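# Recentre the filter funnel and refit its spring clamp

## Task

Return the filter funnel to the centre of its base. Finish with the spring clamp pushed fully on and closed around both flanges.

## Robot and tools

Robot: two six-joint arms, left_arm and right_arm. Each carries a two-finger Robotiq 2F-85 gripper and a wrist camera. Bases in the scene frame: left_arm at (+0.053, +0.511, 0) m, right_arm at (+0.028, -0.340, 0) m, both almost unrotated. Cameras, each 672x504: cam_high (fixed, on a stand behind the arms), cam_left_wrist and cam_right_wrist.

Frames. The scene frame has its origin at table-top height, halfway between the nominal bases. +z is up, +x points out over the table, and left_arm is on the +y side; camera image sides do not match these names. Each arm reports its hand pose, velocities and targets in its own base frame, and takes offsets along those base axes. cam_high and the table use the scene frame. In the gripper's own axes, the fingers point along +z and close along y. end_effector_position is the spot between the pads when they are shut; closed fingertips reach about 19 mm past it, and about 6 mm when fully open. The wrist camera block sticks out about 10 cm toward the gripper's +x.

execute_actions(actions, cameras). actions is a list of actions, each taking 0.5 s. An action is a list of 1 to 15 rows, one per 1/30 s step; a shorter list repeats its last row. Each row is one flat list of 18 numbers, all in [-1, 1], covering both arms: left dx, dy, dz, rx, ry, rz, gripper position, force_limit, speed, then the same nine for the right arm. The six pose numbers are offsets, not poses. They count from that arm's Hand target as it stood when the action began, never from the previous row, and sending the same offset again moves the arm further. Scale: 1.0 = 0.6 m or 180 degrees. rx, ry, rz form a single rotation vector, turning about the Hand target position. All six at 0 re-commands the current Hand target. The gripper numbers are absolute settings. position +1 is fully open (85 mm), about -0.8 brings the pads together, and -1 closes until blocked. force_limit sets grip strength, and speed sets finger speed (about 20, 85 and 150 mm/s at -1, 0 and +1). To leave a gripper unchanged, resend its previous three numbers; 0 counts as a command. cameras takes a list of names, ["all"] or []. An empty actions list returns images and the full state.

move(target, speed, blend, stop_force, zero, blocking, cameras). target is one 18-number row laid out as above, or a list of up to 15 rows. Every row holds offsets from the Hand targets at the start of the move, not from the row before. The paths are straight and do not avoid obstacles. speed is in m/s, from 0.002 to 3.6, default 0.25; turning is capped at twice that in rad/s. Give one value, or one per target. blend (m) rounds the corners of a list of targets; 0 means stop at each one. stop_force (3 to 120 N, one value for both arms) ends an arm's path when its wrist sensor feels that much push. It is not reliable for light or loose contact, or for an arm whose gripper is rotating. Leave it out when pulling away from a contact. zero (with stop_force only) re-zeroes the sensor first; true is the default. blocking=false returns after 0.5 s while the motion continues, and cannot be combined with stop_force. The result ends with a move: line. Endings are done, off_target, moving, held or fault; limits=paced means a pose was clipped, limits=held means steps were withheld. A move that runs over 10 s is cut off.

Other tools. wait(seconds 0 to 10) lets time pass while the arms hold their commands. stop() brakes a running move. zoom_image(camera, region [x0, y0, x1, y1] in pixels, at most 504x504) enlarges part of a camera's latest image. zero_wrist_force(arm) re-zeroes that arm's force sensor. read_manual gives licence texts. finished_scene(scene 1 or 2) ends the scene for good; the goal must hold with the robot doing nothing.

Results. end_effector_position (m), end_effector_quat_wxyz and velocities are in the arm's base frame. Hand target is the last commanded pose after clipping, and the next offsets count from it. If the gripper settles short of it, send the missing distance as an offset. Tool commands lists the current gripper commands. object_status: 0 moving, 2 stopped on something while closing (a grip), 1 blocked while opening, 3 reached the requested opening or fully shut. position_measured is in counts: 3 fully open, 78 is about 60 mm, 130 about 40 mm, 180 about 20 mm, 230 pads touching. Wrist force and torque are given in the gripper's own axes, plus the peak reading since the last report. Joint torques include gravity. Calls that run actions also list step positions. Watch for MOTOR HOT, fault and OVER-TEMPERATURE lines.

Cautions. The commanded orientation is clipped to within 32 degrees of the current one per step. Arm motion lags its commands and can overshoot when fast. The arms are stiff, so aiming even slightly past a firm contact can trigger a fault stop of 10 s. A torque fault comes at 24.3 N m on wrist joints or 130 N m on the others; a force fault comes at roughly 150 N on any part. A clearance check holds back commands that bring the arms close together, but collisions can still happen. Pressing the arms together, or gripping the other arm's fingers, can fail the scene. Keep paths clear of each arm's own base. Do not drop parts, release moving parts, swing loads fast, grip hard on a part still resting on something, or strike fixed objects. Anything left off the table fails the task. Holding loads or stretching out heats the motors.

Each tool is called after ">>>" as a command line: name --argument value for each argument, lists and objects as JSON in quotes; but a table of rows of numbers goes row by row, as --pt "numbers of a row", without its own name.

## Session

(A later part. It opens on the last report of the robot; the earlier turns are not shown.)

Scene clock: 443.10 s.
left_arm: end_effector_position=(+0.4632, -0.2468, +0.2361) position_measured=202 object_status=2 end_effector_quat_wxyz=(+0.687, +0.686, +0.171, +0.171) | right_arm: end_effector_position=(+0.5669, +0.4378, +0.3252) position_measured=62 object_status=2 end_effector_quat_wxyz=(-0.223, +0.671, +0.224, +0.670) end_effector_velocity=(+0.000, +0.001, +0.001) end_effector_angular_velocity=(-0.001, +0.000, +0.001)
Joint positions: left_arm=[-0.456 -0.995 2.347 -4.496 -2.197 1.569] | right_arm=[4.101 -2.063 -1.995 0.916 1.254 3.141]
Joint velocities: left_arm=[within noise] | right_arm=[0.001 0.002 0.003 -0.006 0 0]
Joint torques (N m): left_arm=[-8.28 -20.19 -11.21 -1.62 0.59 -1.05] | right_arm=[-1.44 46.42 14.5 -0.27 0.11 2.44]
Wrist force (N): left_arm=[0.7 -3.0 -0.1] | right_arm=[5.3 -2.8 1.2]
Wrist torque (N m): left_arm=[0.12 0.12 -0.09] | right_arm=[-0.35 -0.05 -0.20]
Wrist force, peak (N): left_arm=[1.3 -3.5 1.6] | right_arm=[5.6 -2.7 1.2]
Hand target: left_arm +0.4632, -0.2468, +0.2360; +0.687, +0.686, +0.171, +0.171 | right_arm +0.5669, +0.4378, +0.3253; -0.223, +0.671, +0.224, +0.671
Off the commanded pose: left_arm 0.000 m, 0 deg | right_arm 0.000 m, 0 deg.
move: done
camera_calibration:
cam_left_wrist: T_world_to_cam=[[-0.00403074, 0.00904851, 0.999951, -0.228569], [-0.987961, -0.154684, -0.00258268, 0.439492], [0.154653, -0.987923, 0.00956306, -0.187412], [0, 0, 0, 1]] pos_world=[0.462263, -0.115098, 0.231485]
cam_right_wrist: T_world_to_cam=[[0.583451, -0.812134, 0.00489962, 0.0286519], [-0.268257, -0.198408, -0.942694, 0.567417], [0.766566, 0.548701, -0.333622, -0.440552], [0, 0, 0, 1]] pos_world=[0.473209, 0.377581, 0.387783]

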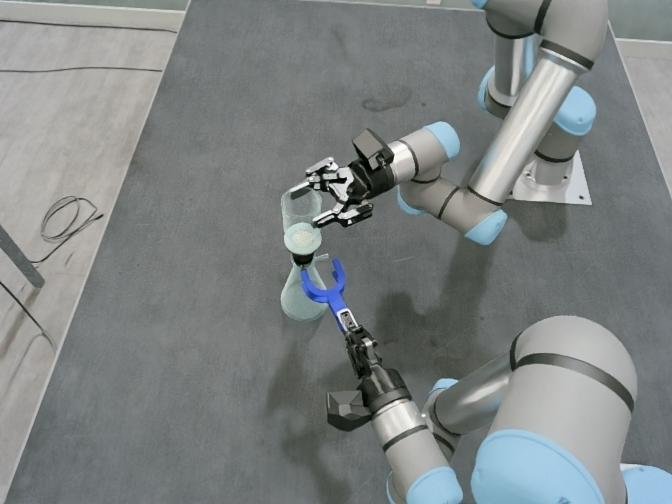

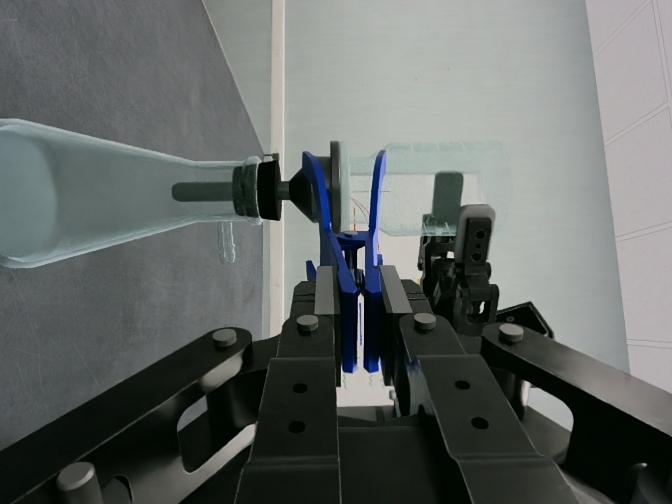

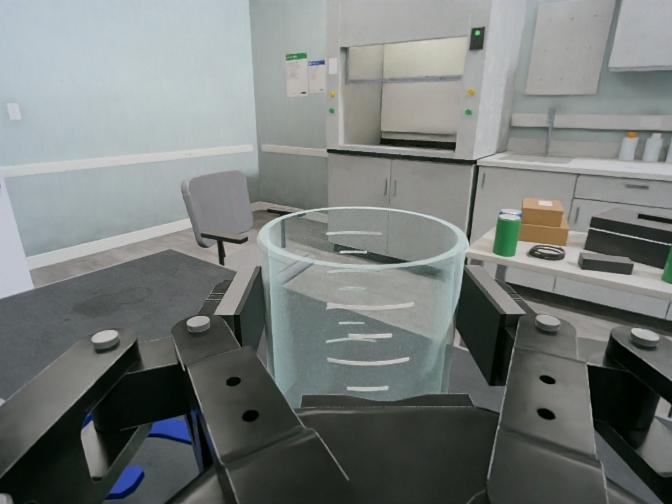

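>>> move --target '[0.078,-0.1475,0,0,0,0,-1,0,-1,0,0,0,0,0,0,-1,-0.9,-1]' --speed 0.06 --stop_force 15 --cameras '["all"]'

>>> zoom_image --camera "cam_left_wrist" --region '[280, 120, 420, 270]'

>>> zoom_image --camera "cam_high" --region '[270, 210, 340, 280]'

Scene clock: 495.87 s.
left_arm: end_effector_position=(+0.5099, -0.3353, +0.2360) position_measured=202 object_status=2 end_effector_quat_wxyz=(+0.687, +0.686, +0.171, +0.171) | right_arm: end_effector_position=(+0.5669, +0.4378, +0.3254) position_measured=62 object_status=2 end_effector_quat_wxyz=(-0.223, +0.671, +0.224, +0.671)
Joint positions: left_arm=[-0.607 -0.94 2.17 -4.373 -2.047 1.57] | right_arm=[4.101 -2.063 -1.995 0.915 1.255 3.141]
Joint torques (N m): left_arm=[8.92 -50.43 -4.28 -2.25 -1.39 1.12] | right_arm=[17.16 24.76 18.43 -0.62 2.62 3.31]
Wrist force (N): left_arm=[-0.4 -3.7 -8.7] | right_arm=[6.9 7.9 1.9]
Wrist torque (N m): left_arm=[0.16 0.00 -0.17] | right_arm=[-0.47 -0.06 -0.64]
Wrist force, peak (N): left_arm=[-0.7 -5.0 -17.4] | right_arm=[7.6 13.6 1.4]
Hand target: left_arm +0.5099, -0.3353, +0.2360; +0.687, +0.686, +0.171, +0.171 | right_arm +0.5669, +0.4378, +0.3253; -0.223, +0.671, +0.224, +0.671
Off the commanded pose: left_arm 0.000 m, 0 deg | right_arm 0.000 m, 0 deg.
move: contact (left_arm)
camera_calibration:
cam_left_wrist: T_world_to_cam=[[-0.00402843, 0.00904931, 0.999951, -0.227581], [-0.987976, -0.154586, -0.00258122, 0.471967], [0.154555, -0.987938, 0.00956324, -0.282018], [0, 0, 0, 1]] pos_world=[0.508963, -0.203598, 0.231485]
cam_right_wrist: T_world_to_cam=[[0.583377, -0.812187, 0.00482153, 0.0285961], [-0.268153, -0.198206, -0.942766, 0.567516], [0.766658, 0.548695, -0.333419, -0.440626], [0, 0, 0, 1]] pos_world=[0.473308, 0.37748, 0.387984]

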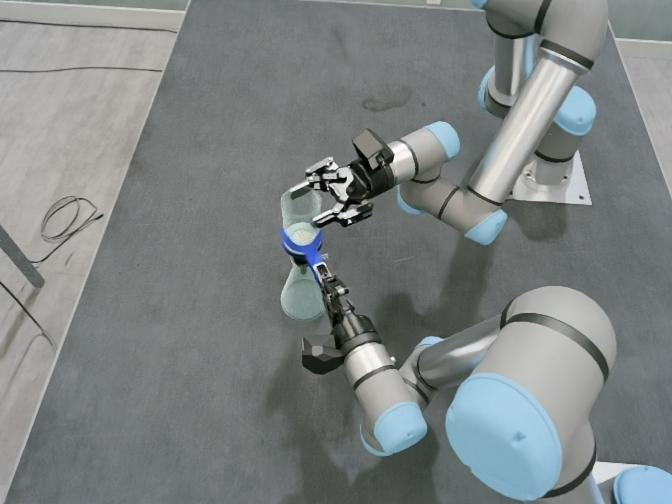

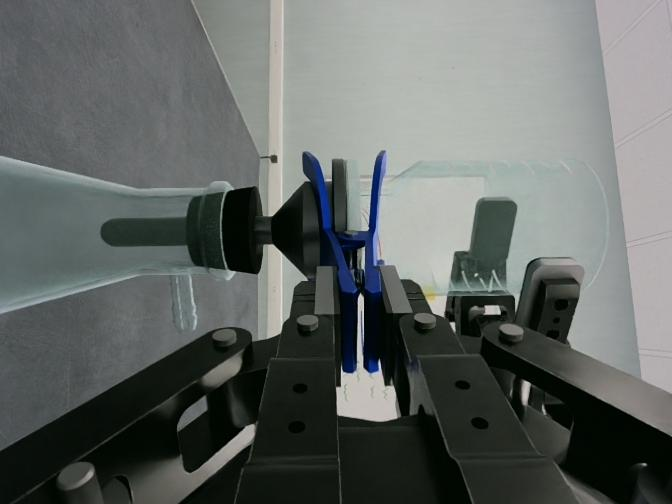

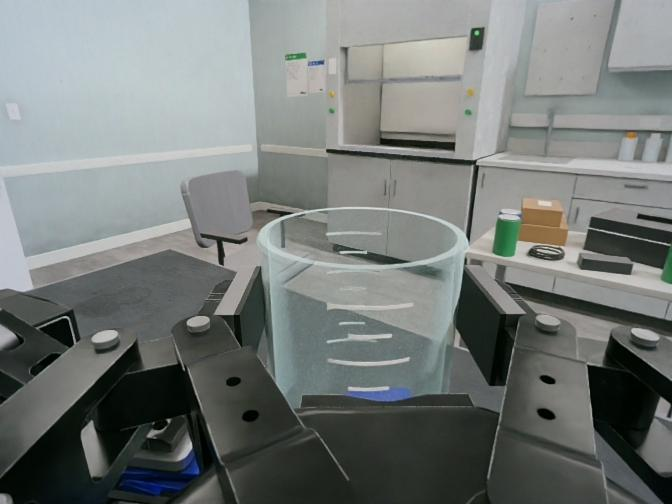

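Scaled by 3.360.

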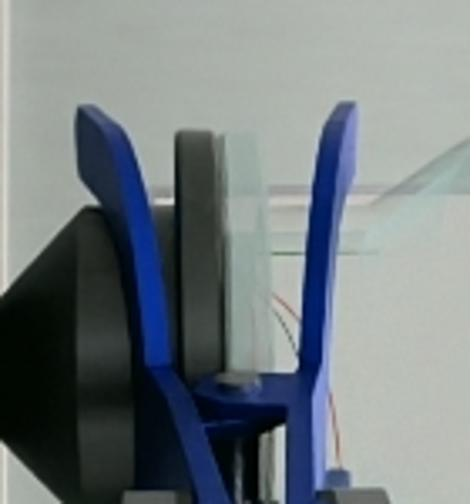

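Scaled by 7.200.

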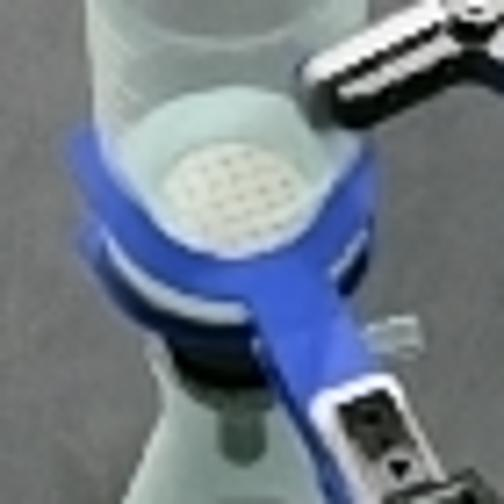

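>>> move --target '[0,0,0,0,0,0,0.4,0,-1,0,0,0,0,0,0,-1,-0.9,-1]' --speed 0.1 --cameras '["all"]'

>>> zoom_image --camera "cam_left_wrist" --region '[280, 120, 420, 270]'

>>> zoom_image --camera "cam_high" --region '[270, 210, 340, 280]'

Scene clock: 523.57 s.
left_arm: end_effector_position=(+0.5099, -0.3353, +0.2361) position_measured=78 object_status=0 end_effector_quat_wxyz=(+0.687, +0.686, +0.171, +0.171) | right_arm: end_effector_position=(+0.5669, +0.4378, +0.3253) position_measured=62 object_status=2 end_effector_quat_wxyz=(-0.223, +0.671, +0.224, +0.671)
Joint positions: left_arm=[-0.607 -0.94 2.17 -4.373 -2.047 1.57] | right_arm=[4.101 -2.063 -1.995 0.915 1.255 3.141]
Joint torques (N m): left_arm=[8.31 -34.99 -8.24 -1.83 1.15 -0.42] | right_arm=[-11.34 31.81 6.15 2.76 -2.64 -2.95]
Wrist force (N): left_arm=[0.7 -2.2 0.1] | right_arm=[4.7 -4.8 2.9]
Wrist torque (N m): left_arm=[0.11 0.05 -0.18] | right_arm=[-0.38 -0.11 0.66]
Wrist force, peak (N): left_arm=[-0.7 -4.1 -9.0] | right_arm=[7.7 8.4 2.0]
Hand target: left_arm +0.5099, -0.3353, +0.2360; +0.687, +0.686, +0.171, +0.171 | right_arm +0.5669, +0.4378, +0.3253; -0.223, +0.671, +0.224, +0.671
Off the commanded pose: left_arm 0.000 m, 0 deg | right_arm 0.000 m, 0 deg.
move: done
camera_calibration:
cam_left_wrist: T_world_to_cam=[[-0.00402843, 0.00904931, 0.999951, -0.227581], [-0.987976, -0.154586, -0.00258122, 0.471967], [0.154555, -0.987938, 0.00956324, -0.282018], [0, 0, 0, 1]] pos_world=[0.508963, -0.203598, 0.231485]
cam_right_wrist: T_world_to_cam=[[0.583429, -0.81215, 0.004823, 0.028558], [-0.268233, -0.19829, -0.942726, 0.567475], [0.766591, 0.54872, -0.333534, -0.440593], [0, 0, 0, 1]] pos_world=[0.473309, 0.37748, 0.387883]

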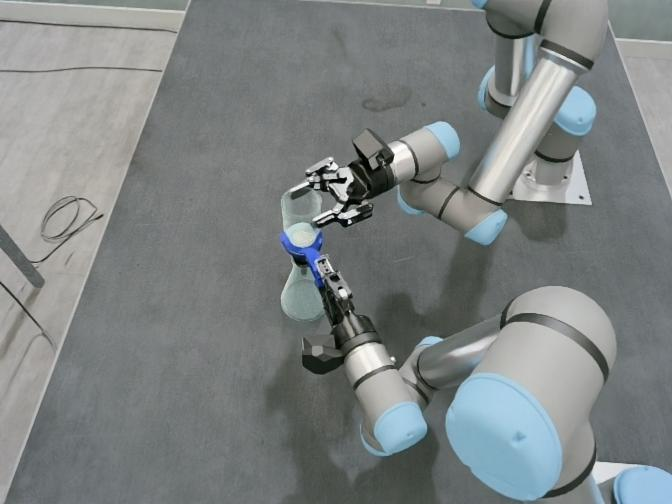

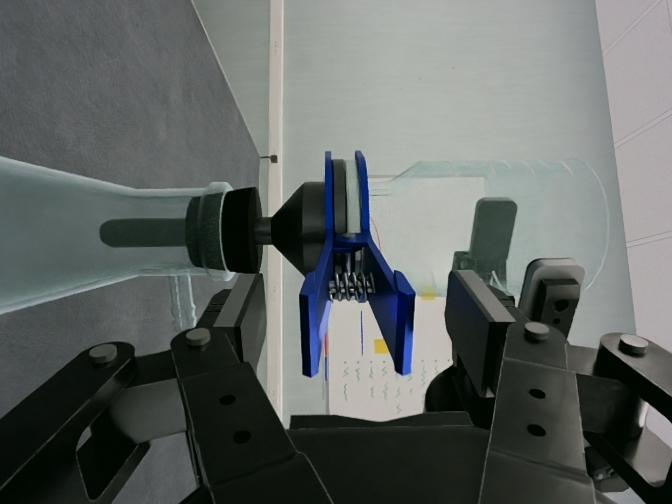

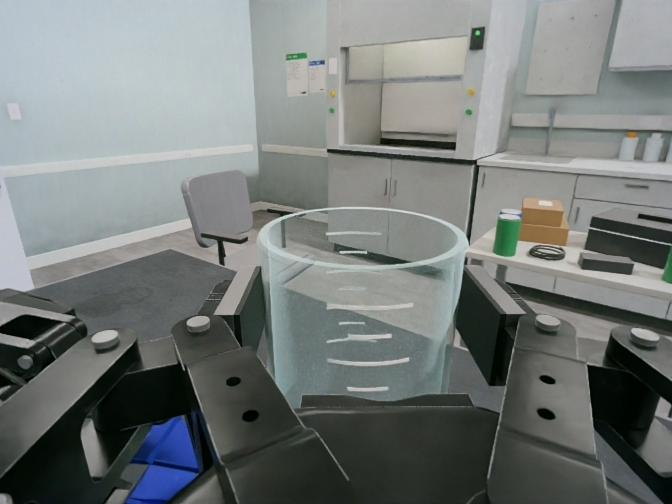

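Scaled by 3.360.

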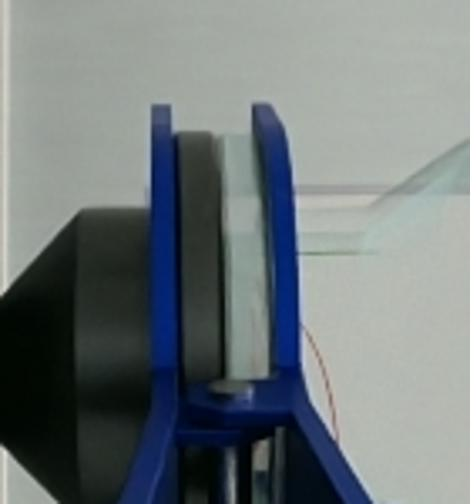

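Scaled by 7.200.

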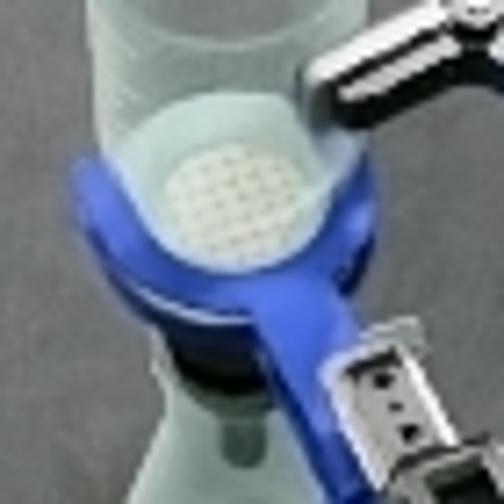

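>>> move --pt "0 0 0 0 0 0 0.4 0 -1 0 0 0 0 0 0 1 -0.9 -1" --pt "-0.078 0.147 0 0 0 0 0.4 0 -1 -0.16 -0.12 0 0 0 0 1 -0.9 -1" --speed 0.15 --cameras '["all"]'

>>> zoom_image --camera "cam_right_wrist" --region '[200, 160, 400, 400]'

>>> zoom_image --camera "cam_left_wrist" --region '[280, 120, 400, 270]'

Scene clock: 535.87 s.
left_arm: end_effector_position=(+0.4632, -0.2471, +0.2361) position_measured=78 object_status=3 end_effector_quat_wxyz=(+0.687, +0.686, +0.171, +0.171) | right_arm: end_effector_position=(+0.4710, +0.3659, +0.3254) position_measured=3 object_status=3 end_effector_quat_wxyz=(-0.223, +0.671, +0.224, +0.671)
Joint positions: left_arm=[-0.457 -0.995 2.347 -4.496 -2.196 1.569] | right_arm=[4.218 -1.864 -2.345 1.066 1.138 3.141]
Joint torques (N m): left_arm=[-2.03 -19.66 -7.61 -1.56 0.55 -1.14] | right_arm=[-4.21 21.41 6.09 2.53 2.02 2.59]
Wrist force (N): left_arm=[0.7 -2.4 -0.3] | right_arm=[1.5 -2.9 2.4]
Wrist torque (N m): left_arm=[0.07 0.11 -0.09] | right_arm=[-0.39 -0.16 -0.09]
Wrist force, peak (N): left_arm=[0.5 -2.4 2.0] | right_arm=[4.9 -4.9 3.3]
Hand target: left_arm +0.4631, -0.2471, +0.2360; +0.687, +0.686, +0.171, +0.171 | right_arm +0.4709, +0.3658, +0.3253; -0.223, +0.671, +0.224, +0.671
Off the commanded pose: left_arm 0.000 m, 0 deg | right_arm 0.000 m, 0 deg.
move: done
camera_calibration:
cam_left_wrist: T_world_to_cam=[[-0.00414453, 0.00913244, 0.99995, -0.228503], [-0.98796, -0.154685, -0.00268211, 0.439467], [0.154653, -0.987922, 0.00966359, -0.187731], [0, 0, 0, 1]] pos_world=[0.462262, -0.115397, 0.231484]
cam_right_wrist: T_world_to_cam=[[0.583439, -0.812143, 0.00479417, 0.026178], [-0.268138, -0.198194, -0.942773, 0.527515], [0.766617, 0.548765, -0.333401, -0.327588], [0, 0, 0, 1]] pos_world=[0.377308, 0.30558, 0.387984]

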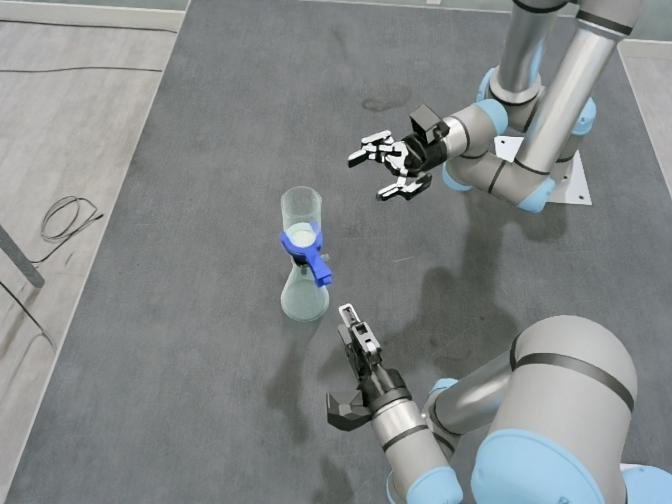

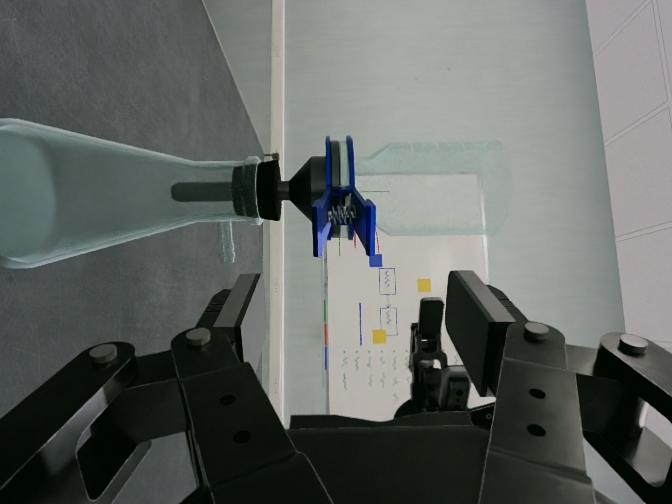

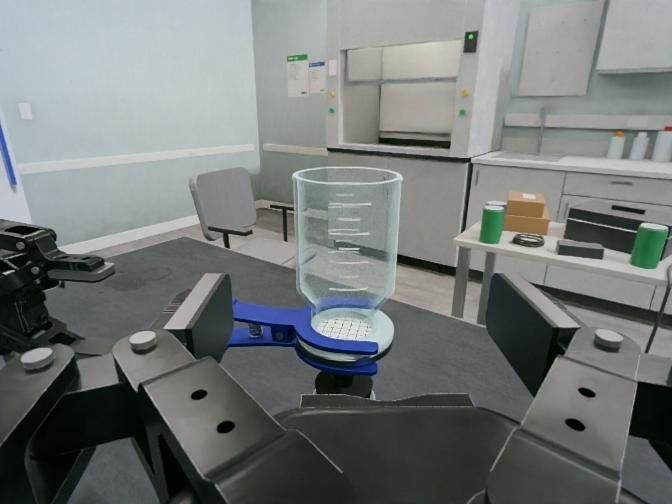

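Scaled by 2.100.

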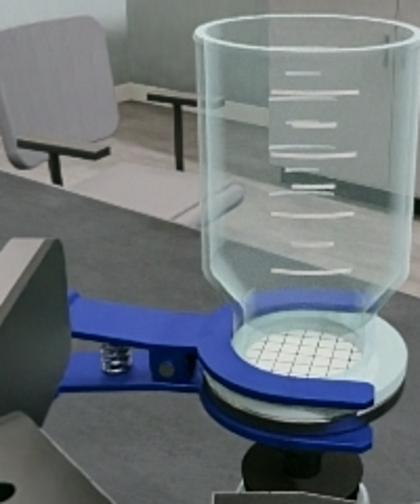

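Scaled by 3.360.

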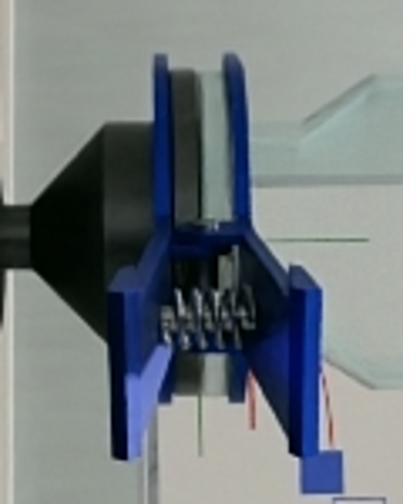

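>>> finished_scene --scene 1

The scene is finished: the task was done.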